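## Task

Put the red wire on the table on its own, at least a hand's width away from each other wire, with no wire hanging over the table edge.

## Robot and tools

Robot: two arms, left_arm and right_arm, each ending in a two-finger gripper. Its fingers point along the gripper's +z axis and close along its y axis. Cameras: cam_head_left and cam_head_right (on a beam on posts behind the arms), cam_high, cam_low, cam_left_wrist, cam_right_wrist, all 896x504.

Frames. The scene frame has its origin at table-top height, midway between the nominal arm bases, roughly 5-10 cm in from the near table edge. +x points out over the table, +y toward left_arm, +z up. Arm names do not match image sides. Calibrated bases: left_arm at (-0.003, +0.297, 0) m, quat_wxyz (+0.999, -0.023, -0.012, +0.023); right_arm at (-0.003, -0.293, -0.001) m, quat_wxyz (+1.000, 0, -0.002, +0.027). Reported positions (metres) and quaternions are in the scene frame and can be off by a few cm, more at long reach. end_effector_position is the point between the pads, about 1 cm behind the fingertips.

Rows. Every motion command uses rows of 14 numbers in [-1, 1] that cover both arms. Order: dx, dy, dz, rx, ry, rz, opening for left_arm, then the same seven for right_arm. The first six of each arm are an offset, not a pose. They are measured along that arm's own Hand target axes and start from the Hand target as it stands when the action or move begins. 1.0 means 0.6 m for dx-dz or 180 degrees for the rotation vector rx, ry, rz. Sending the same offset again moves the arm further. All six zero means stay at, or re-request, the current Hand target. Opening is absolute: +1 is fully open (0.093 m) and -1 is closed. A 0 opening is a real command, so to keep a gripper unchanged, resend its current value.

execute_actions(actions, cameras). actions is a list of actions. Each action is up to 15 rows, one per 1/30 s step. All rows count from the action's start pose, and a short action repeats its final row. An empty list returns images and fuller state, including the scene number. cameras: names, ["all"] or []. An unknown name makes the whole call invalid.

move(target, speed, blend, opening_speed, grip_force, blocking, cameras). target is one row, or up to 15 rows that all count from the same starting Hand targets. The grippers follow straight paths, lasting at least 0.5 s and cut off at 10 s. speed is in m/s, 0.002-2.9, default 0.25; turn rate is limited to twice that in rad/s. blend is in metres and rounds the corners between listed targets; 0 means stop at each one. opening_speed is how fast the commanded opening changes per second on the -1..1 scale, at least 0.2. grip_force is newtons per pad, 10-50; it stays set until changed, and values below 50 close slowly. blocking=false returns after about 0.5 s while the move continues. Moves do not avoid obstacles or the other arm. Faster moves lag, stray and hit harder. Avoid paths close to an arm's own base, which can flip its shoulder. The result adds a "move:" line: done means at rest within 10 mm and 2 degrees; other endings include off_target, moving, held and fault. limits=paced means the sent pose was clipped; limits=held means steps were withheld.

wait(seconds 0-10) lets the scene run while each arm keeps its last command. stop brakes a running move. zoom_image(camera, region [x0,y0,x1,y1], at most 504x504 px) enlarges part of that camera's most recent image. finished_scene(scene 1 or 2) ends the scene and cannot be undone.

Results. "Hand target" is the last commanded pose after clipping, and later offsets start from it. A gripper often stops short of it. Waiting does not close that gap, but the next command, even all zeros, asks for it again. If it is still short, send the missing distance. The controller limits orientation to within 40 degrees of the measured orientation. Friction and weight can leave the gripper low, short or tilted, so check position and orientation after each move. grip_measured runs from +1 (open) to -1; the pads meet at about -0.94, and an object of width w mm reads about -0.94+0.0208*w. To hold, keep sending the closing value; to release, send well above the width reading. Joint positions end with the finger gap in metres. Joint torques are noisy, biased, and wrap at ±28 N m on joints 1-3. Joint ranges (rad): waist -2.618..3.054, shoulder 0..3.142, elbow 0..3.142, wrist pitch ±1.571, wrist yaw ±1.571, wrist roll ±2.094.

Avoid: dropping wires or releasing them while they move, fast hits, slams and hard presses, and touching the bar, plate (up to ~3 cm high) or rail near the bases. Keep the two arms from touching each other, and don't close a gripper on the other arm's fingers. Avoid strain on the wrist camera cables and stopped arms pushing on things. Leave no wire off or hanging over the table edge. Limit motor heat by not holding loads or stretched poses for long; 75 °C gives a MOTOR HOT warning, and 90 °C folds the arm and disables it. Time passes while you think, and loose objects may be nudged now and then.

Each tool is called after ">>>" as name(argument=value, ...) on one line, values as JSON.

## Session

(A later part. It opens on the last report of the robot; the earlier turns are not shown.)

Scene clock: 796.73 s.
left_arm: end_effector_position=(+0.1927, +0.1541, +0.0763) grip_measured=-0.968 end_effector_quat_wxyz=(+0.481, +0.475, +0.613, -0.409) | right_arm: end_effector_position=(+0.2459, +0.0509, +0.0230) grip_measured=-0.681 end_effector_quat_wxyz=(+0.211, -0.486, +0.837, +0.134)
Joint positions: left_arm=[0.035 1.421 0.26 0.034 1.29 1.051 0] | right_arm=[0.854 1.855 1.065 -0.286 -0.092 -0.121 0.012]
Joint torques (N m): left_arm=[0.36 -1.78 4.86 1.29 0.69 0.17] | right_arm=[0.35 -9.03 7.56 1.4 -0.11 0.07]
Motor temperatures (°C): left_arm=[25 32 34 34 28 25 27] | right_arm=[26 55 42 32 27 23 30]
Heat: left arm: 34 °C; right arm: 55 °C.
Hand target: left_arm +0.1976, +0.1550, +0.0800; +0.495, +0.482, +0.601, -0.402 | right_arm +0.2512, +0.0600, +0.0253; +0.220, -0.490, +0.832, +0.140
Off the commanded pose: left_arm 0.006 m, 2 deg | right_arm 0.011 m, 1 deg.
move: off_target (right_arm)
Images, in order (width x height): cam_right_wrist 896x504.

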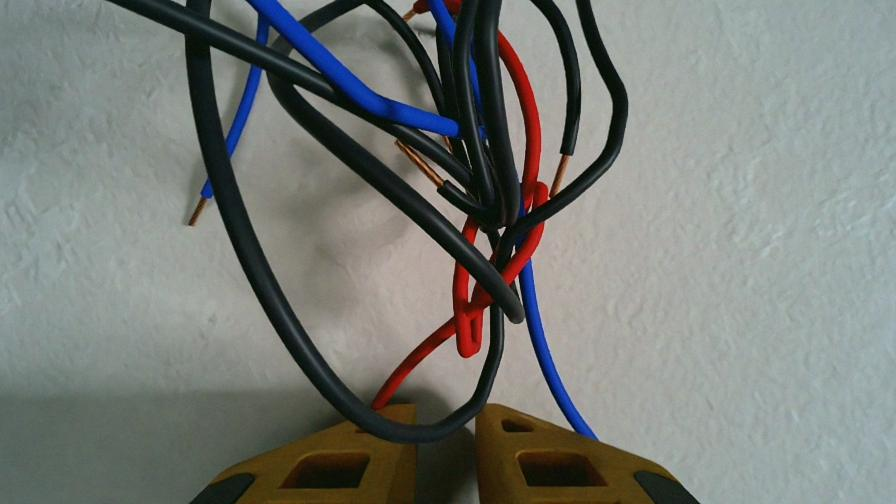

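>>> move(target=[[0,0,0,0,0,0,-1,-0.02,-0.004,-0.01,0,0,0,-0.72],[0,0,0,0,0,0,-1,-0.028,-0.006,0.013,0,0,0,-0.72]], speed=0.05, cameras=["cam_right_wrist"])

>>> zoom_image(camera="cam_right_wrist", region=[320, 254, 570, 504])

Scene clock: 806.87 s.
left_arm: end_effector_position=(+0.1927, +0.1541, +0.0763) grip_measured=-0.968 end_effector_quat_wxyz=(+0.481, +0.475, +0.613, -0.409) | right_arm: end_effector_position=(+0.2576, +0.0659, +0.0244) grip_measured=-0.719 end_effector_quat_wxyz=(+0.211, -0.486, +0.837, +0.135)
Joint positions: left_arm=[0.035 1.421 0.26 0.034 1.29 1.051 0] | right_arm=[0.854 1.916 1.155 -0.314 -0.092 -0.121 0.011]
Joint torques (N m): left_arm=[0.43 -1.83 4.81 1.29 0.68 0.19] | right_arm=[0.34 -9.98 7.54 1.44 -0.08 0.1]
Motor temperatures (°C): left_arm=[25 31 34 34 28 25 27] | right_arm=[26 56 42 33 27 23 30]
Heat: left arm: 34 °C; right arm: 56 °C.
Hand target: left_arm +0.1976, +0.1550, +0.0800; +0.495, +0.482, +0.601, -0.402 | right_arm +0.2632, +0.0744, +0.0270; +0.220, -0.490, +0.832, +0.140
Off the commanded pose: left_arm 0.006 m, 2 deg | right_arm 0.011 m, 1 deg.
move: off_target (right_arm)
Images, in order (width x height): cam_right_wrist 896x504.

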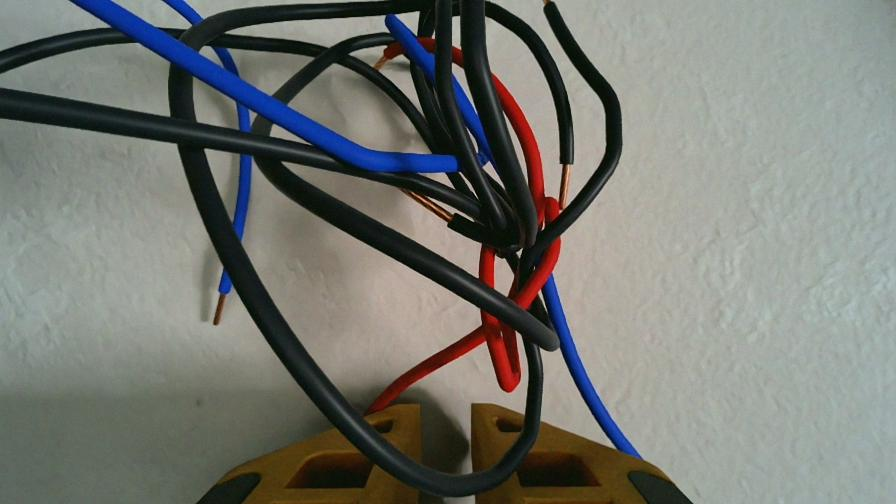

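Scaled by 2.016 from the camera's 896x504 image, which has a finer 1280x720 frame.

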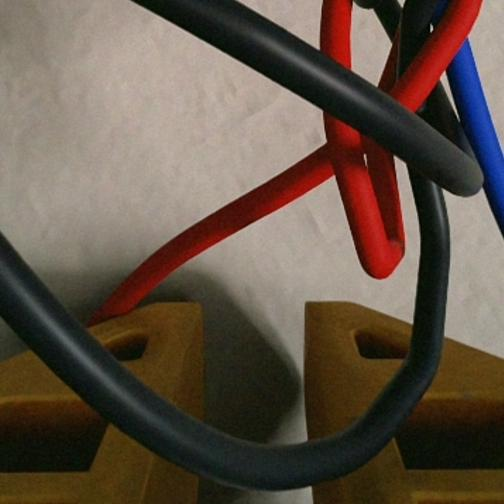

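>>> move(target=[[0,0,0,0,0,0,-1,0,-0.026,-0.008,0,0,0,-0.72],[0,0,0,0,0,0,-1,-0.028,-0.026,0.013,0,0,0,-0.72]], speed=0.05, cameras=["cam_right_wrist"])

>>> zoom_image(camera="cam_right_wrist", region=[320, 254, 570, 504])

Scene clock: 815.93 s.
left_arm: end_effector_position=(+0.1927, +0.1541, +0.0763) grip_measured=-0.968 end_effector_quat_wxyz=(+0.481, +0.475, +0.613, -0.409) | right_arm: end_effector_position=(+0.2844, +0.0763, +0.0286) grip_measured=-0.719 end_effector_quat_wxyz=(+0.221, -0.486, +0.835, +0.136)
Joint positions: left_arm=[0.035 1.421 0.26 0.034 1.29 1.051 0] | right_arm=[0.819 1.982 1.26 -0.337 -0.104 -0.154 0.011]
Joint torques (N m): left_arm=[0.34 -1.74 4.88 1.29 0.68 0.17] | right_arm=[0.53 -10.43 8.18 1.33 -0.14 0.07]
Motor temperatures (°C): left_arm=[25 31 34 34 28 25 27] | right_arm=[26 57 43 33 27 23 30]
Heat: left arm: 34 °C; right arm: 57 °C.
Hand target: left_arm +0.1976, +0.1550, +0.0800; +0.495, +0.482, +0.601, -0.402 | right_arm +0.2859, +0.0831, +0.0283; +0.220, -0.490, +0.832, +0.140
Off the commanded pose: left_arm 0.006 m, 2 deg | right_arm 0.007 m, 1 deg.
move: done
Images, in order (width x height): cam_right_wrist 896x504.

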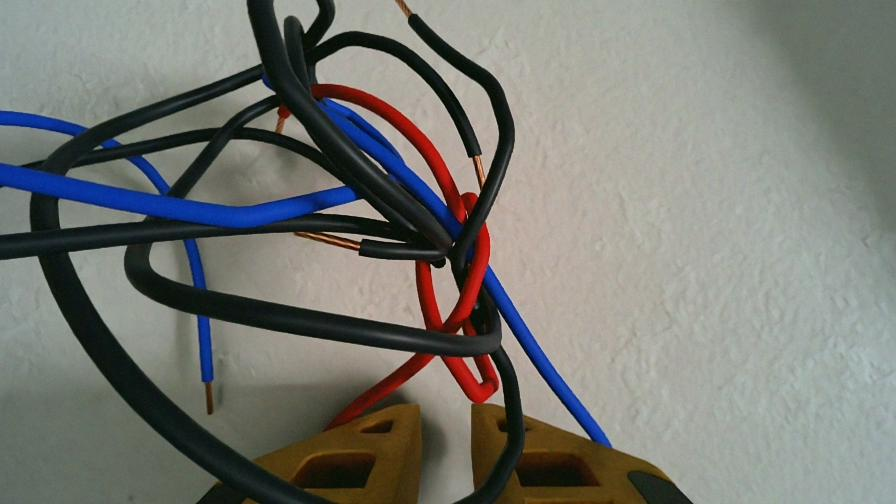

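Scaled by 2.016 from the camera's 896x504 image, which has a finer 1280x720 frame.

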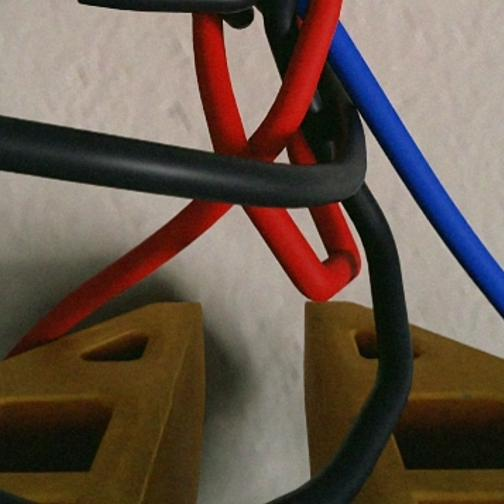

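>>> move(target=[[0,0,0,0,0,0,-1,0,-0.022,-0.004,0,0,0,-0.68],[0,0,0,0,0,0,-1,-0.045,-0.022,0.018,0,0,0,-0.68]], speed=0.05, cameras=["cam_right_wrist"])

>>> zoom_image(camera="cam_right_wrist", region=[320, 254, 570, 504])

Scene clock: 823.30 s.
left_arm: end_effector_position=(+0.1928, +0.1541, +0.0764) grip_measured=-0.968 end_effector_quat_wxyz=(+0.482, +0.475, +0.613, -0.409) | right_arm: end_effector_position=(+0.3102, +0.0953, +0.0341) grip_measured=-0.681 end_effector_quat_wxyz=(+0.221, -0.487, +0.834, +0.137)
Joint positions: left_arm=[0.035 1.421 0.26 0.034 1.29 1.051 0] | right_arm=[0.799 2.08 1.43 -0.409 -0.116 -0.174 0.012]
Joint torques (N m): left_arm=[0.4 -1.7 4.85 1.29 0.68 0.18] | right_arm=[0.7 -11.4 7.92 1.31 -0.15 0.22]
Motor temperatures (°C): left_arm=[25 31 34 34 28 25 27] | right_arm=[26 58 44 33 27 23 30]
Heat: left arm: 34 °C; right arm: 58 °C.
Hand target: left_arm +0.1976, +0.1550, +0.0801; +0.495, +0.482, +0.601, -0.402 | right_arm +0.3112, +0.1019, +0.0323; +0.219, -0.490, +0.832, +0.140
Off the commanded pose: left_arm 0.006 m, 2 deg | right_arm 0.007 m, 1 deg.
move: done
Images, in order (width x height): cam_right_wrist 896x504.

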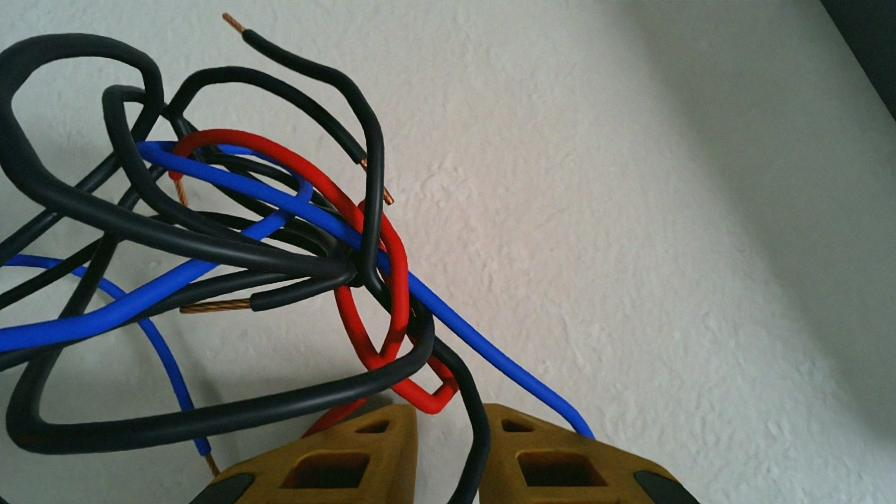

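Scaled by 2.016 from the camera's 896x504 image, which has a finer 1280x720 frame.

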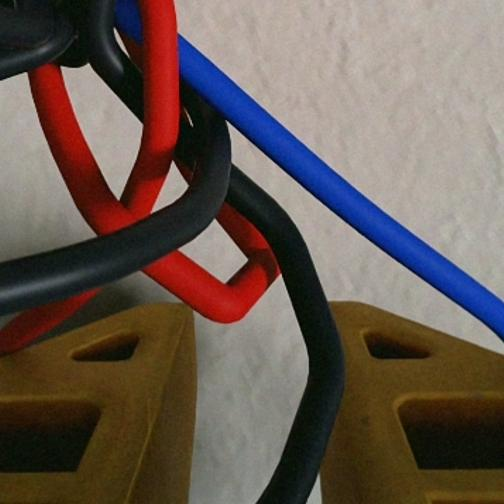

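>>> move(target=[[0,0,0,0,0,0,-1,0.01,0,-0.09,0,0,0,-0.68],[0,0,0,0,0,0,-1,-0.05,0,-0.17,0,0.11,0,-0.5]], speed=0.1, cameras=["cam_right_wrist","cam_left_wrist"])

>>> zoom_image(camera="cam_right_wrist", region=[250, 154, 600, 504])

Scene clock: 837.37 s.
left_arm: end_effector_position=(+0.1928, +0.1541, +0.0764) grip_measured=-0.968 end_effector_quat_wxyz=(+0.482, +0.475, +0.613, -0.409) | right_arm: end_effector_position=(+0.2992, +0.0756, +0.1391) grip_measured=-0.501 end_effector_quat_wxyz=(+0.074, -0.498, +0.862, +0.062)
Joint positions: left_arm=[0.035 1.421 0.26 0.034 1.29 1.051 0] | right_arm=[0.806 2.264 2.265 -1.394 -0.07 -0.183 0.021]
Joint torques (N m): left_arm=[0.36 -1.74 4.85 1.29 0.68 0.17] | right_arm=[1.06 -12.77 7.95 0.62 0.08 -0.01]
Motor temperatures (°C): left_arm=[25 31 34 33 28 25 27] | right_arm=[26 61 44 32 27 23 30]
Heat: left arm: 34 °C; right arm: 61 °C.
Hand target: left_arm +0.1976, +0.1550, +0.0801; +0.495, +0.482, +0.601, -0.402 | right_arm +0.3007, +0.0788, +0.1358; +0.073, -0.507, +0.857, +0.054
Off the commanded pose: left_arm 0.006 m, 2 deg | right_arm 0.005 m, 1 deg.
move: done
Images, in order (width x height): cam_left_wrist 896x504, cam_right_wrist 896x504.

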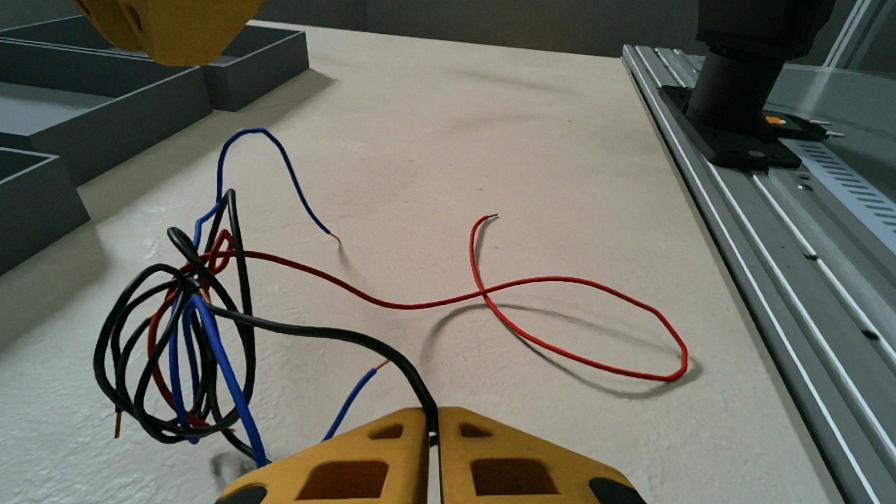

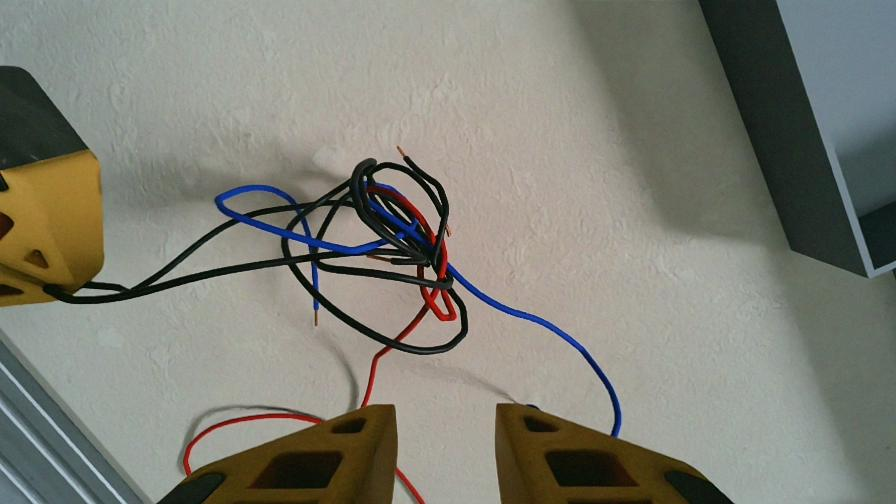

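Scaled by 1.440 from the camera's 896x504 image, which has a finer 1280x720 frame.

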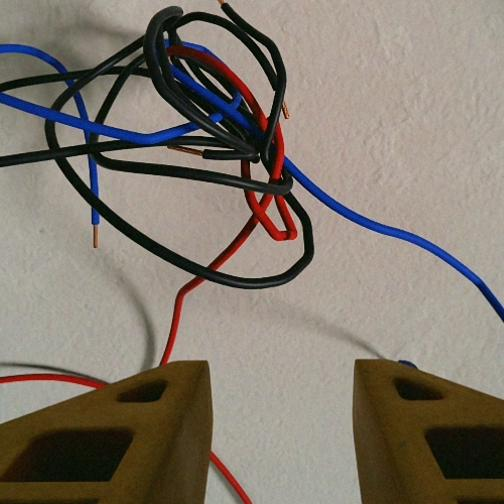

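>>> move(target=[0,0,0,0,0,0,-1,0.034,0.0,0.095,0,0,0,-0.7], speed=0.1, cameras=["cam_right_wrist"])

>>> zoom_image(camera="cam_right_wrist", region=[320, 224, 600, 504])

Scene clock: 847.33 s.
left_arm: end_effector_position=(+0.1928, +0.1541, +0.0764) grip_measured=-0.968 end_effector_quat_wxyz=(+0.482, +0.475, +0.613, -0.409) | right_arm: end_effector_position=(+0.2947, +0.0701, +0.0636) grip_measured=-0.699 end_effector_quat_wxyz=(+0.055, -0.499, +0.863, +0.055)
Joint positions: left_arm=[0.035 1.421 0.26 0.034 1.29 1.051 0] | right_arm=[0.806 2.244 1.935 -1.125 -0.069 -0.184 0.012]
Joint torques (N m): left_arm=[0.36 -1.78 4.85 1.3 0.69 0.19] | right_arm=[0.87 -18.37 4.29 0.68 0.03 -0.04]
Motor temperatures (°C): left_arm=[25 31 34 33 28 25 27] | right_arm=[26 64 44 31 27 23 30]
Heat: left arm: 34 °C; right arm: 64 °C.
Hand target: left_arm +0.1976, +0.1550, +0.0801; +0.495, +0.482, +0.601, -0.402 | right_arm +0.2951, +0.0708, +0.0759; +0.073, -0.507, +0.857, +0.054
Off the commanded pose: left_arm 0.006 m, 2 deg | right_arm 0.012 m, 2 deg.
move: off_target (right_arm)
Images, in order (width x height): cam_right_wrist 896x504.

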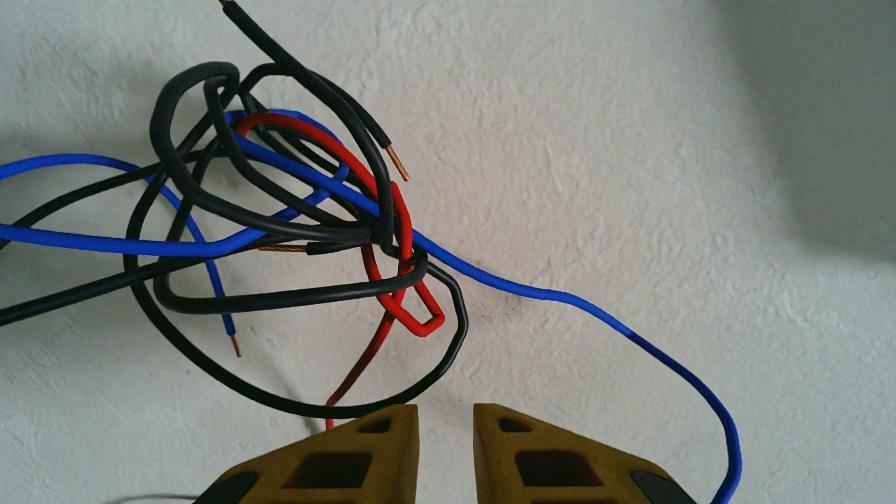

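Scaled by 1.800 from the camera's 896x504 image, which has a finer 1280x720 frame.

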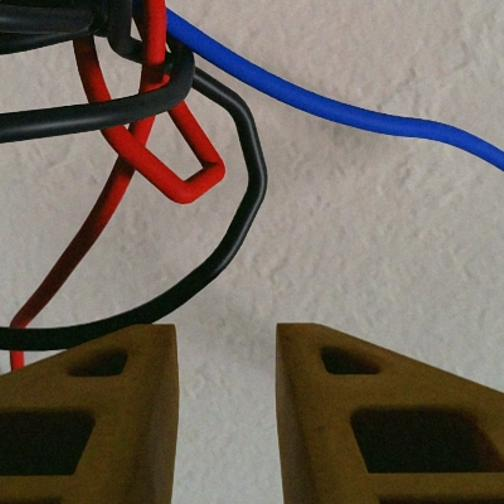

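>>> move(target=[[0,0,0,0,0,0,-1,0.0,0.008,0.0,0,0,0,-0.7],[0,0,0,0,0,0,-1,-0.003,0.008,0.05,0,0,0,-0.7]], speed=0.06, cameras=["cam_right_wrist"])

>>> zoom_image(camera="cam_right_wrist", region=[320, 254, 570, 504])

Scene clock: 855.13 s.
left_arm: end_effector_position=(+0.1928, +0.1541, +0.0764) grip_measured=-0.968 end_effector_quat_wxyz=(+0.482, +0.475, +0.613, -0.409) | right_arm: end_effector_position=(+0.2958, +0.0800, +0.0519) grip_measured=-0.699 end_effector_quat_wxyz=(+0.074, -0.504, +0.858, +0.060)
Joint positions: left_arm=[0.035 1.421 0.26 0.034 1.29 1.051 0] | right_arm=[0.819 2.243 1.882 -1.032 -0.066 -0.184 0.012]
Joint torques (N m): left_arm=[0.39 -1.77 4.88 1.29 0.68 0.17] | right_arm=[1.02 -14.82 4.56 0.81 0.06 0.18]
Motor temperatures (°C): left_arm=[25 31 34 33 28 25 27] | right_arm=[26 66 43 31 27 23 30]
Heat: left arm: 34 °C; right arm: 66 °C.
Hand target: left_arm +0.1976, +0.1550, +0.0801; +0.495, +0.482, +0.601, -0.402 | right_arm +0.2938, +0.0796, +0.0468; +0.073, -0.507, +0.857, +0.054
Off the commanded pose: left_arm 0.006 m, 2 deg | right_arm 0.005 m, 1 deg.
move: done
Images, in order (width x height): cam_right_wrist 896x504.

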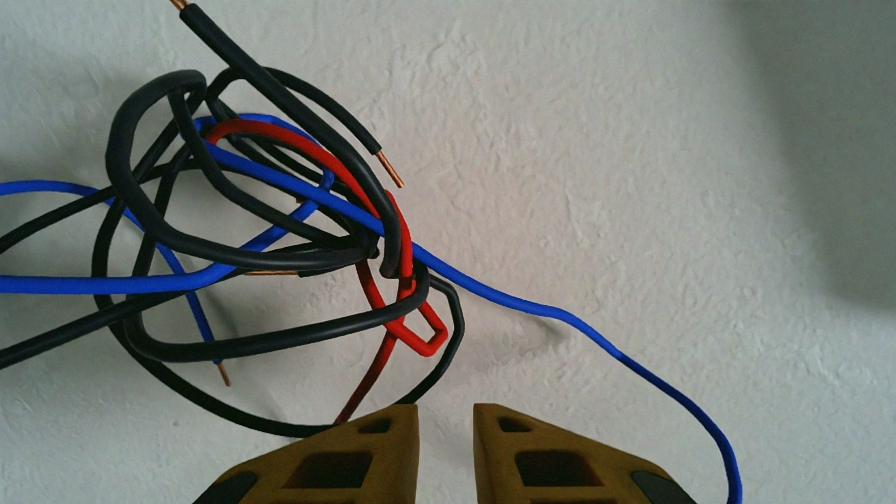

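Scaled by 2.016 from the camera's 896x504 image, which has a finer 1280x720 frame.

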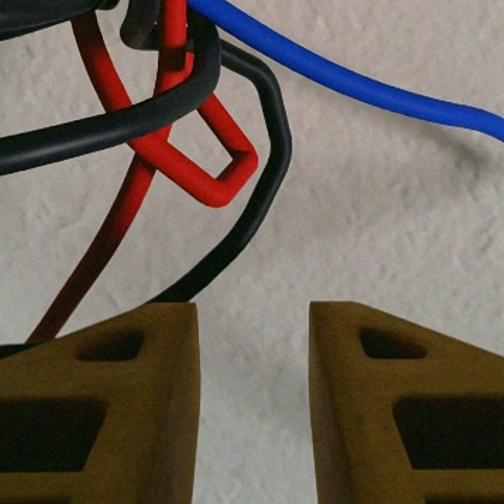

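>>> move(target=[0,0,0,0,0,0,-1,-0.009,0.004,0.05,0,0,0,-0.7], speed=0.06, cameras=["cam_right_wrist"])

>>> zoom_image(camera="cam_right_wrist", region=[320, 254, 570, 504])

Scene clock: 860.17 s.
left_arm: end_effector_position=(+0.1928, +0.1541, +0.0764) grip_measured=-0.968 end_effector_quat_wxyz=(+0.482, +0.475, +0.613, -0.409) | right_arm: end_effector_position=(+0.2985, +0.0912, +0.0318) grip_measured=-0.699 end_effector_quat_wxyz=(+0.081, -0.509, +0.855, +0.063)
Joint positions: left_arm=[0.035 1.421 0.26 0.034 1.29 1.051 0] | right_arm=[0.83 2.287 1.872 -0.963 -0.065 -0.184 0.012]
Joint torques (N m): left_arm=[0.36 -1.77 4.83 1.28 0.7 0.17] | right_arm=[1.02 -13.38 4.81 0.88 0.07 0.26]
Motor temperatures (°C): left_arm=[25 31 34 33 28 25 27] | right_arm=[26 67 43 31 27 23 30]
Heat: left arm: 34 °C; right arm: 67 °C.
Hand target: left_arm +0.1976, +0.1550, +0.0801; +0.495, +0.482, +0.601, -0.402 | right_arm +0.2964, +0.0905, +0.0185; +0.073, -0.507, +0.857, +0.054
Off the commanded pose: left_arm 0.006 m, 2 deg | right_arm 0.014 m, 1 deg.
move: off_target (right_arm)
Images, in order (width x height): cam_right_wrist 896x504.

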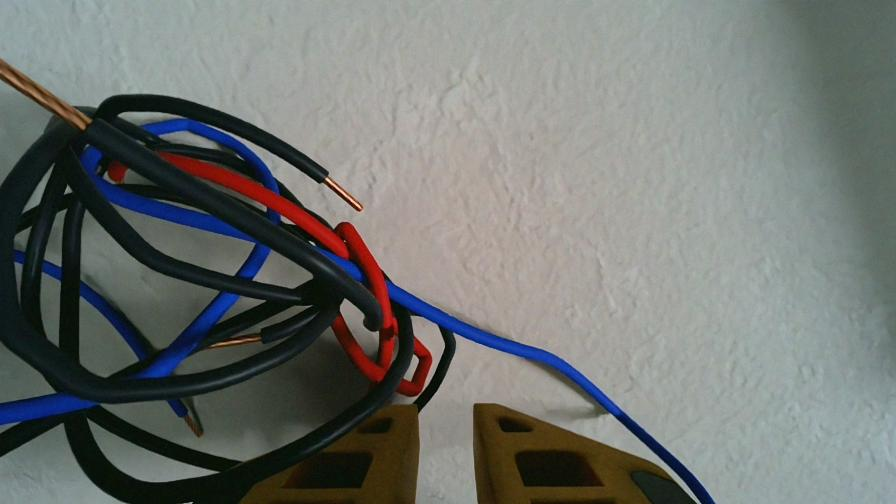

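Scaled by 2.016 from the camera's 896x504 image, which has a finer 1280x720 frame.

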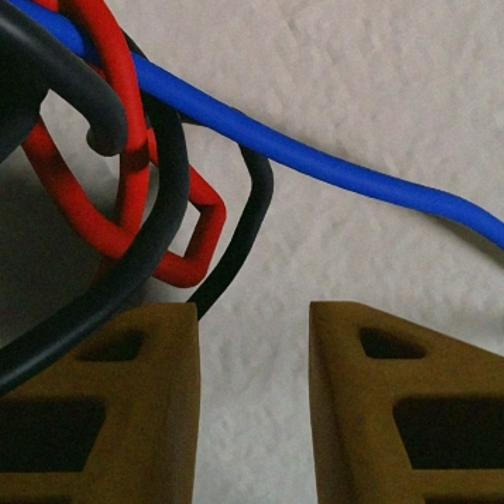

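>>> move(target=[[0,0,0,0,0,0,-1,-0.010,0.013,-0.005,0,0,0,-0.72],[0,0,0,0,0,0,-1,-0.012,0.013,0.026,0,0,0,-0.72]], speed=0.06, cameras=["cam_right_wrist"])

>>> zoom_image(camera="cam_right_wrist", region=[320, 254, 570, 504])

Scene clock: 866.87 s.
left_arm: end_effector_position=(+0.1928, +0.1541, +0.0764) grip_measured=-0.968 end_effector_quat_wxyz=(+0.482, +0.475, +0.613, -0.409) | right_arm: end_effector_position=(+0.2915, +0.0964, +0.0203) grip_measured=-0.719 end_effector_quat_wxyz=(+0.073, -0.509, +0.855, +0.059)
Joint positions: left_arm=[0.035 1.421 0.26 0.034 1.29 1.051 0] | right_arm=[0.849 2.312 1.872 -0.955 -0.06 -0.167 0.011]
Joint torques (N m): left_arm=[0.36 -1.73 4.82 1.29 0.67 0.17] | right_arm=[1.09 -11.49 6.38 0.99 0.1 0.29]
Motor temperatures (°C): left_arm=[25 31 34 33 28 25 27] | right_arm=[26 68 43 31 27 23 30]
Heat: left arm: 34 °C; right arm: 68 °C.
Hand target: left_arm +0.1976, +0.1550, +0.0801; +0.495, +0.482, +0.601, -0.402 | right_arm +0.2942, +0.1030, +0.0044; +0.073, -0.506, +0.857, +0.054
Off the commanded pose: left_arm 0.006 m, 2 deg | right_arm 0.017 m, 1 deg.
move: off_target (right_arm)
Images, in order (width x height): cam_right_wrist 896x504.

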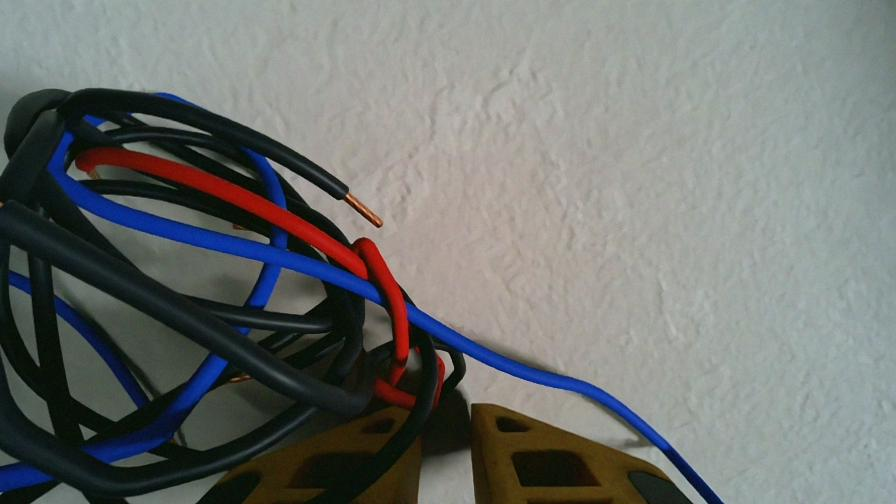

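Scaled by 2.016 from the camera's 896x504 image, which has a finer 1280x720 frame.

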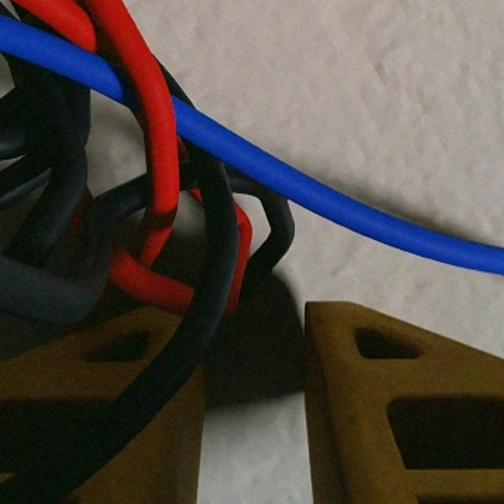

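>>> move(target=[[0,0,0,0,0,0,-1,-0.014,0.002,0,0,0,0,-0.72],[0,0,0,0,0,0,-1,-0.014,0.002,0,0,0,0,-1]], speed=0.06, cameras=["cam_right_wrist"])

>>> zoom_image(camera="cam_right_wrist", region=[320, 254, 570, 504])

Scene clock: 872.40 s.
left_arm: end_effector_position=(+0.1928, +0.1541, +0.0764) grip_measured=-0.968 end_effector_quat_wxyz=(+0.482, +0.475, +0.613, -0.409) | right_arm: end_effector_position=(+0.2902, +0.0996, +0.0207) grip_measured=-0.992 end_effector_quat_wxyz=(+0.063, -0.511, +0.856, +0.054)
Joint positions: left_arm=[0.035 1.421 0.26 0.034 1.29 1.051 0] | right_arm=[0.857 2.342 1.929 -1.004 -0.056 -0.161 0]
Joint torques (N m): left_arm=[0.39 -1.77 4.81 1.29 0.67 0.17] | right_arm=[0.91 -11.33 7.05 1.12 0.04 0.31]
Motor temperatures (°C): left_arm=[25 31 34 33 29 25 27] | right_arm=[26 68 43 30 27 23 30]
Heat: left arm: 34 °C; right arm: 68 °C.
Hand target: left_arm +0.1976, +0.1550, +0.0801; +0.495, +0.482, +0.601, -0.402 | right_arm +0.2970, +0.1108, +0.0059; +0.073, -0.507, +0.857, +0.054
Off the commanded pose: left_arm 0.006 m, 2 deg | right_arm 0.020 m, 1 deg.
move: off_target (right_arm); target 2's new opening was sent with right_arm's hand 0.020 m and 1 deg from that target
Images, in order (width x height): cam_right_wrist 896x504.

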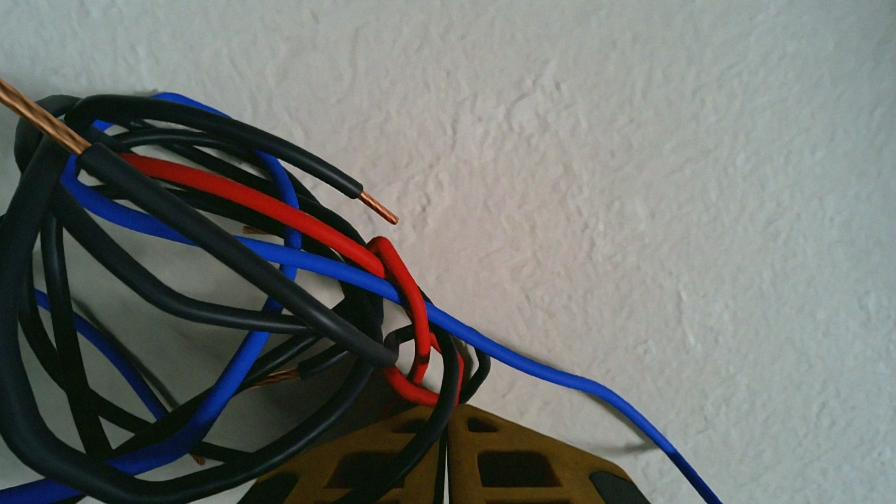

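Scaled by 2.016 from the camera's 896x504 image, which has a finer 1280x720 frame.

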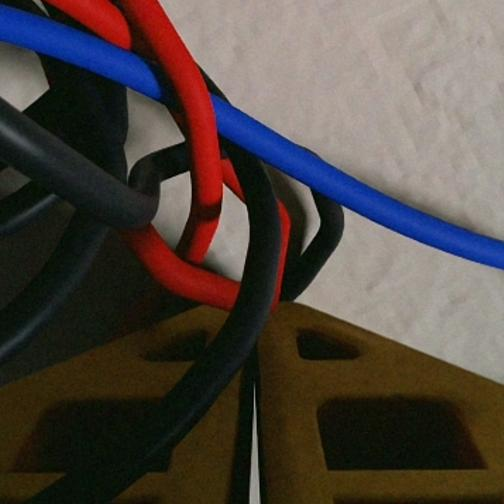

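>>> move(target=[0,0,0,0,0,0,-1,0.045,0.0,-0.05,0,0,0,-1], speed=0.06, cameras=["cam_right_wrist"])

>>> zoom_image(camera="cam_right_wrist", region=[250, 204, 550, 504])

Scene clock: 877.00 s.
left_arm: end_effector_position=(+0.1928, +0.1541, +0.0764) grip_measured=-0.968 end_effector_quat_wxyz=(+0.482, +0.475, +0.613, -0.409) | right_arm: end_effector_position=(+0.2822, +0.0894, +0.0211) grip_measured=-0.992 end_effector_quat_wxyz=(+0.070, -0.510, +0.855, +0.057)
Joint positions: left_arm=[0.035 1.421 0.26 0.034 1.29 1.051 0] | right_arm=[0.857 2.27 1.804 -0.935 -0.056 -0.161 0]
Joint torques (N m): left_arm=[0.39 -1.74 4.9 1.3 0.67 0.2] | right_arm=[-0.44 -18.37 4.25 0.6 0.03 0.15]
Motor temperatures (°C): left_arm=[25 31 34 33 29 25 27] | right_arm=[26 69 43 31 27 23 30]
Heat: left arm: 34 °C; right arm: 69 °C.
Hand target: left_arm +0.1976, +0.1550, +0.0801; +0.495, +0.482, +0.601, -0.402 | right_arm +0.2820, +0.0826, +0.0306; +0.073, -0.507, +0.857, +0.054
Off the commanded pose: left_arm 0.006 m, 2 deg | right_arm 0.012 m, 1 deg.
move: off_target (right_arm)
Images, in order (width x height): cam_right_wrist 896x504.

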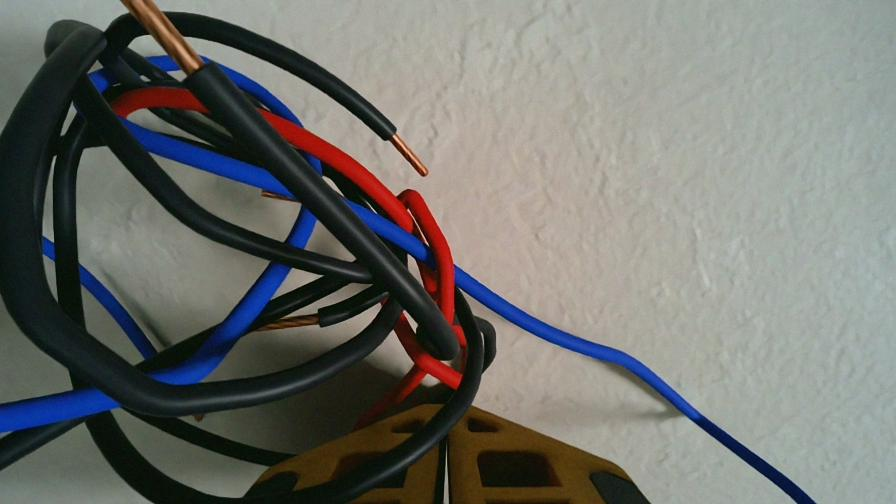

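Scaled by 1.680 from the camera's 896x504 image, which has a finer 1280x720 frame.

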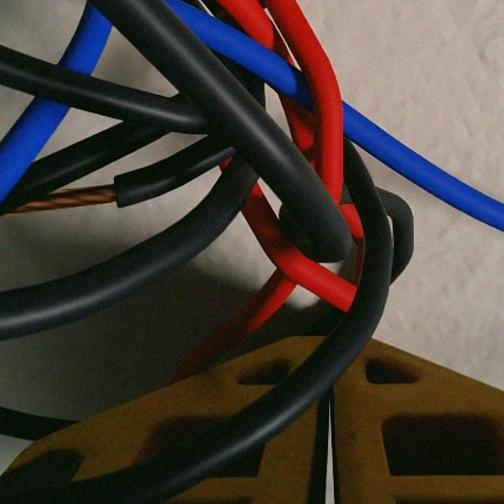

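>>> move(target=[[0,0,0,0,0,0,-1,0,0,-0.03,0,0,0,-0.8],[0,0,0,0,0,0,-1,0.02,0.0,-0.16,0,0,0,-0.7]], speed=0.1, cameras=["cam_right_wrist"])

>>> zoom_image(camera="cam_right_wrist", region=[250, 154, 550, 454])

Scene clock: 887.90 s.
left_arm: end_effector_position=(+0.1928, +0.1541, +0.0764) grip_measured=-0.968 end_effector_quat_wxyz=(+0.482, +0.475, +0.613, -0.409) | right_arm: end_effector_position=(+0.2638, +0.0556, +0.1043) grip_measured=-0.701 end_effector_quat_wxyz=(+0.051, -0.505, +0.860, +0.049)
Joint positions: left_arm=[0.035 1.421 0.26 0.034 1.29 1.051 0] | right_arm=[0.842 2.11 1.886 -1.218 -0.056 -0.162 0.012]
Joint torques (N m): left_arm=[0.39 -1.76 4.88 1.29 0.69 0.18] | right_arm=[-0.54 -16.5 7.39 0.57 0.02 -0.01]
Motor temperatures (°C): left_arm=[25 31 34 33 29 25 27] | right_arm=[26 77 42 30 27 23 30]
Heat: left arm: 34 °C; right arm: 77 °C. Fold the right arm in close to its base, or ease its load, before you think long.
Hand target: left_arm +0.1976, +0.1550, +0.0801; +0.495, +0.482, +0.601, -0.402 | right_arm +0.2696, +0.0563, +0.1228; +0.073, -0.507, +0.857, +0.054
Off the commanded pose: left_arm 0.006 m, 2 deg | right_arm 0.019 m, 3 deg.
MOTOR HOT: joint 2 (shoulder) of the right arm reports 77 °C; the controller's stop level is 90 °C. To cool a motor, set the load down, stop pushing, or move to a pose that needs little force.
move: off_target (right_arm); target 2's new opening was sent with right_arm's hand 0.019 m and 3 deg from that target
Images, in order (width x height): cam_right_wrist 896x504.

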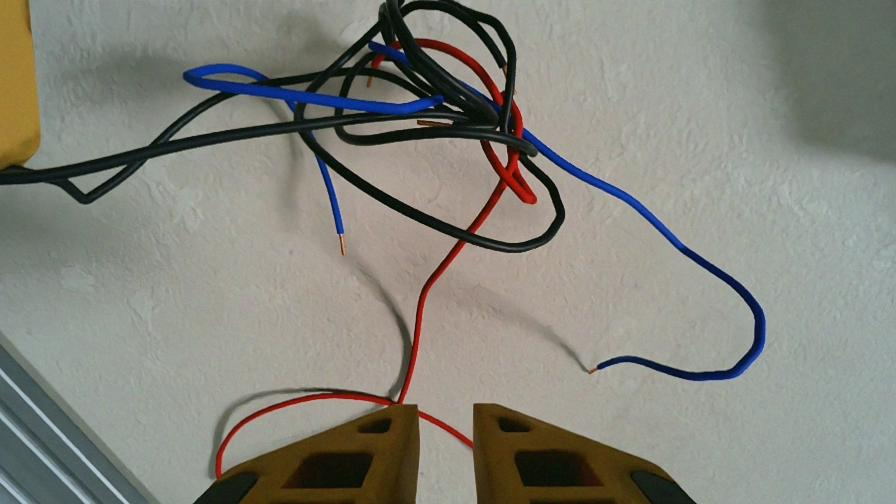

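Scaled by 1.680 from the camera's 896x504 image, which has a finer 1280x720 frame.

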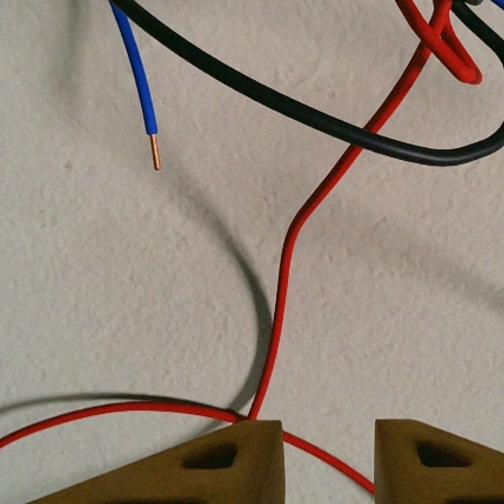

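>>> move(target=[0,0,0,0,0,0,-1,0.4075,-0.063,-0.241,0,-0.16,0,-0.5], speed=0.25, cameras=["cam_right_wrist"])

Scene clock: 892.73 s.
left_arm: end_effector_position=(+0.1928, +0.1541, +0.0764) grip_measured=-0.968 end_effector_quat_wxyz=(+0.482, +0.475, +0.613, -0.409) | right_arm: end_effector_position=(+0.1762, -0.1978, +0.2177) grip_measured=-0.501 end_effector_quat_wxyz=(+0.282, -0.473, +0.817, +0.172)
Joint positions: left_arm=[0.035 1.421 0.26 0.034 1.29 1.051 0] | right_arm=[-0.03 0.954 1.077 -1.32 -0.57 -0.916 0.021]
Joint torques (N m): left_arm=[0.42 -1.8 4.88 1.3 0.67 0.19] | right_arm=[-0.66 -0.88 6.56 0.98 -0.52 -0.02]
Motor temperatures (°C): left_arm=[25 31 34 33 29 25 27] | right_arm=[26 76 42 30 27 23 30]
Heat: left arm: 34 °C; right arm: 76 °C. Fold the right arm in close to its base, or ease its load, before you think long.
Hand target: left_arm +0.1976, +0.1550, +0.0801; +0.495, +0.482, +0.601, -0.402 | right_arm +0.1760, -0.1965, +0.2203; +0.284, -0.477, +0.812, +0.178
Off the commanded pose: left_arm 0.006 m, 2 deg | right_arm 0.003 m, 1 deg.
MOTOR HOT: still on. Joint 2 (shoulder) of the right arm reports 76 °C.
move: done
Images, in order (width x height): cam_right_wrist 896x504.

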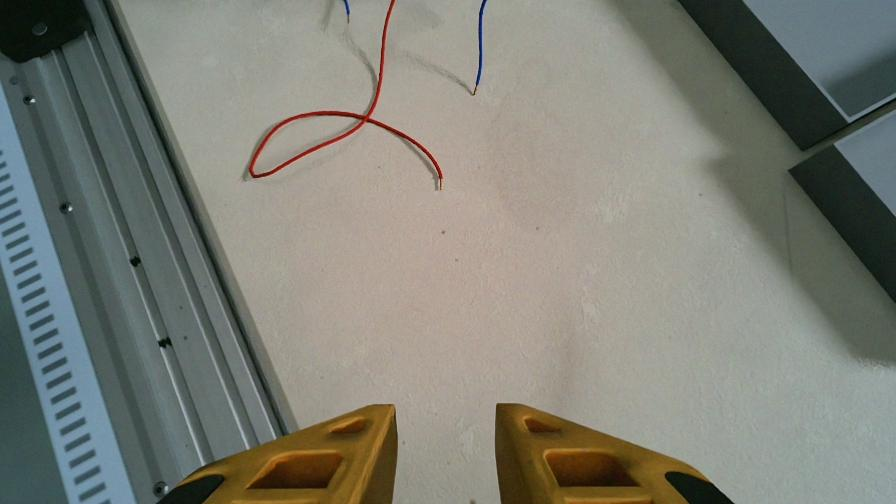

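>>> wait(seconds=10)

>>> wait(seconds=10)

>>> wait(seconds=10)

>>> move(target=[0,0,0,0,0,0,-1,-0.0845,0.1025,0.405,0,0,0,-0.3], speed=0.2, cameras=["cam_right_wrist"])

Scene clock: 918.90 s.
left_arm: end_effector_position=(+0.1928, +0.1541, +0.0764) grip_measured=-0.968 end_effector_quat_wxyz=(+0.482, +0.475, +0.613, -0.409) | right_arm: end_effector_position=(+0.1761, -0.1977, +0.2177) grip_measured=-0.501 end_effector_quat_wxyz=(+0.282, -0.474, +0.817, +0.172)
Joint positions: left_arm=[0.035 1.421 0.26 0.034 1.29 1.051 0] | right_arm=[-0.03 0.954 1.077 -1.32 -0.571 -0.917 0.021]
Joint torques (N m): left_arm=[0.35 -1.77 4.85 1.3 0.68 0.19] | right_arm=[-0.2 -1.05 6.24 0.99 -0.59 -0.01]
Motor temperatures (°C): left_arm=[25 31 34 33 29 25 27] | right_arm=[26 61 41 30 27 23 30]
Heat: left arm: 34 °C; right arm: 61 °C.
Hand target: left_arm +0.1976, +0.1550, +0.0801; +0.495, +0.482, +0.601, -0.402 | right_arm +0.1759, -0.1965, +0.2203; +0.284, -0.477, +0.812, +0.178
Tool commands: left_gripper/opening=-1.0 right_gripper/opening=-0.5
Off the commanded pose: left_arm 0.006 m, 2 deg | right_arm 0.003 m, 1 deg.
MOTOR HOT: cleared for the motors of the right arm.
wait: 10.00 s; at rest from the start

Scene clock: 928.90 s.
left_arm: end_effector_position=(+0.1928, +0.1541, +0.0764) grip_measured=-0.968 end_effector_quat_wxyz=(+0.482, +0.475, +0.613, -0.409) | right_arm: end_effector_position=(+0.1761, -0.1977, +0.2177) grip_measured=-0.501 end_effector_quat_wxyz=(+0.282, -0.474, +0.817, +0.172)
Joint positions: left_arm=[0.035 1.421 0.26 0.034 1.29 1.051 0] | right_arm=[-0.03 0.954 1.077 -1.32 -0.571 -0.917 0.021]
Joint torques (N m): left_arm=[0.39 -1.78 4.82 1.29 0.69 0.19] | right_arm=[-0.39 -0.83 6.39 0.97 -0.54 -0.04]
Motor temperatures (°C): left_arm=[25 31 34 33 29 25 27] | right_arm=[26 57 41 30 27 23 30]
Heat: left arm: 34 °C; right arm: 57 °C.
Hand target: left_arm +0.1976, +0.1550, +0.0801; +0.495, +0.482, +0.601, -0.402 | right_arm +0.1759, -0.1965, +0.2203; +0.284, -0.477, +0.812, +0.178
Tool commands: left_gripper/opening=-1.0 right_gripper/opening=-0.5
Off the commanded pose: left_arm 0.006 m, 2 deg | right_arm 0.003 m, 1 deg.
wait: 10.00 s; at rest by 0.17 s

Scene clock: 938.90 s.
left_arm: end_effector_position=(+0.1928, +0.1541, +0.0764) grip_measured=-0.968 end_effector_quat_wxyz=(+0.482, +0.475, +0.613, -0.409) | right_arm: end_effector_position=(+0.1761, -0.1977, +0.2177) grip_measured=-0.501 end_effector_quat_wxyz=(+0.282, -0.474, +0.817, +0.172)
Joint positions: left_arm=[0.035 1.421 0.26 0.034 1.29 1.051 0] | right_arm=[-0.03 0.954 1.077 -1.32 -0.571 -0.917 0.021]
Joint torques (N m): left_arm=[0.39 -1.81 4.85 1.3 0.68 0.17] | right_arm=[-0.5 -0.83 6.35 0.9 -0.54 -0.03]
Motor temperatures (°C): left_arm=[25 30 34 33 29 25 27] | right_arm=[26 55 41 30 27 23 30]
Heat: left arm: 34 °C; right arm: 55 °C.
Hand target: left_arm +0.1976, +0.1550, +0.0801; +0.495, +0.482, +0.601, -0.402 | right_arm +0.1759, -0.1965, +0.2203; +0.284, -0.477, +0.812, +0.178
Tool commands: left_gripper/opening=-1.0 right_gripper/opening=-0.5
Off the commanded pose: left_arm 0.006 m, 2 deg | right_arm 0.003 m, 1 deg.
wait: 10.00 s; at rest by 0.17 s

Scene clock: 941.07 s.
left_arm: end_effector_position=(+0.1928, +0.1541, +0.0764) grip_measured=-0.968 end_effector_quat_wxyz=(+0.482, +0.475, +0.613, -0.409) | right_arm: end_effector_position=(+0.2109, +0.0013, +0.0670) grip_measured=-0.301 end_effector_quat_wxyz=(+0.283, -0.482, +0.809, +0.181)
Joint positions: left_arm=[0.035 1.421 0.26 0.034 1.29 1.051 0] | right_arm=[0.82 1.465 0.727 -0.164 -0.148 -0.149 0.031]
Joint torques (N m): left_arm=[0.42 -1.8 4.83 1.31 0.67 0.17] | right_arm=[1.09 -5.89 6.23 1.77 0.08 0.3]
Heat: left arm: 34 °C; right arm: 54 °C.
Hand target: left_arm +0.1976, +0.1550, +0.0801; +0.495, +0.482, +0.601, -0.402 | right_arm +0.2125, +0.0035, +0.0652; +0.284, -0.477, +0.812, +0.178
Off the commanded pose: left_arm 0.006 m, 2 deg | right_arm 0.003 m, 1 deg.
move: done
Images, in order (width x height): cam_right_wrist 896x504.

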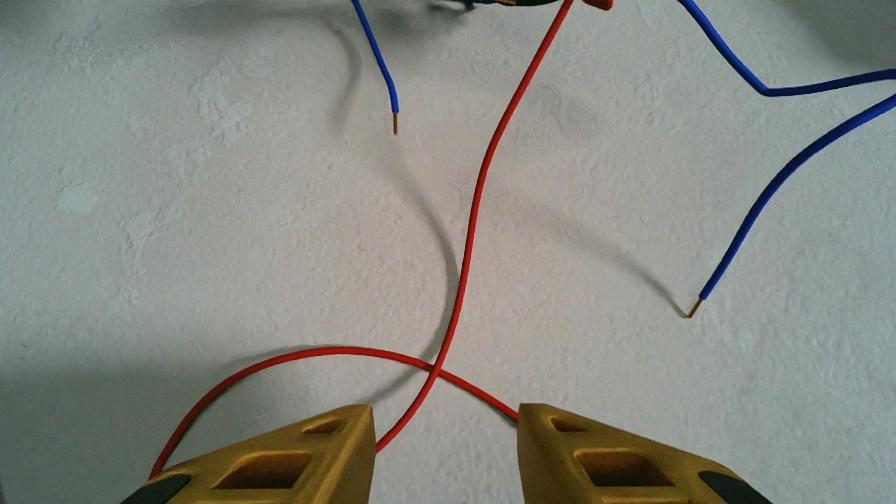

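>>> move(target=[[0,0,0,0,0,0,-1,-0.004,0.0,0.072,0,0,0,-0.4],[0,0,0,0,0,0,-1,-0.004,0.0,0.072,0,0,0,-1]], speed=0.1, opening_speed=1.0, cameras=["cam_right_wrist","cam_left_wrist"])

Scene clock: 946.17 s.
left_arm: end_effector_position=(+0.1928, +0.1541, +0.0764) grip_measured=-0.968 end_effector_quat_wxyz=(+0.482, +0.475, +0.613, -0.409) | right_arm: end_effector_position=(+0.2201, +0.0211, +0.0288) grip_measured=-0.992 end_effector_quat_wxyz=(+0.274, -0.483, +0.812, +0.177)
Joint positions: left_arm=[0.035 1.421 0.26 0.034 1.29 1.051 0] | right_arm=[0.841 1.649 0.739 -0.009 -0.135 -0.133 0]
Joint torques (N m): left_arm=[0.43 -1.73 4.88 1.28 0.69 0.17] | right_arm=[1.02 -7.04 7.05 1.74 0.02 0.37]
Heat: left arm: 34 °C; right arm: 54 °C.
Hand target: left_arm +0.1976, +0.1550, +0.0801; +0.495, +0.482, +0.601, -0.402 | right_arm +0.2260, +0.0293, +0.0333; +0.284, -0.477, +0.812, +0.178
Off the commanded pose: left_arm 0.006 m, 2 deg | right_arm 0.011 m, 1 deg.
move: off_target (right_arm); target 2's new opening was sent with right_arm's hand 0.011 m and 1 deg from that target
Images, in order (width x height): cam_left_wrist 896x504, cam_right_wrist 896x504.

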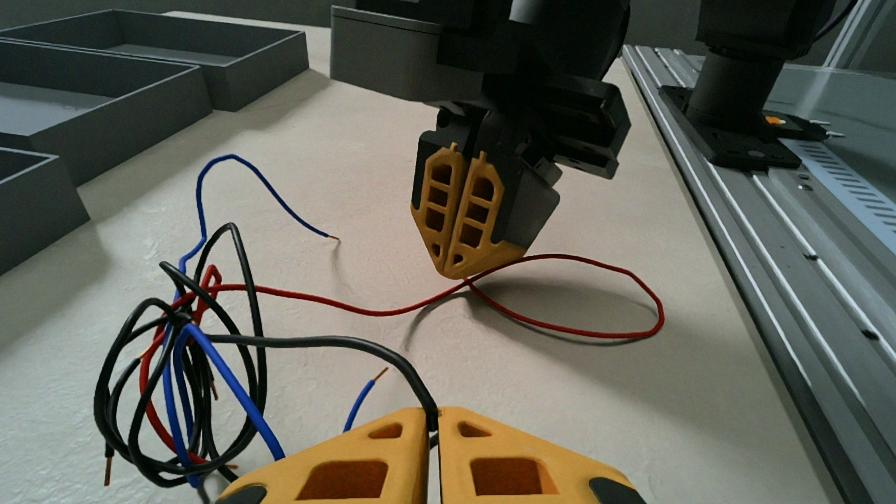

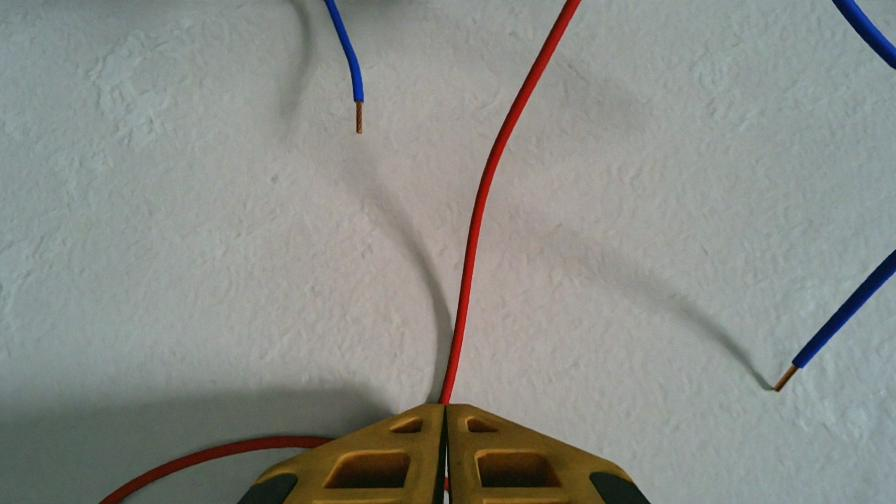

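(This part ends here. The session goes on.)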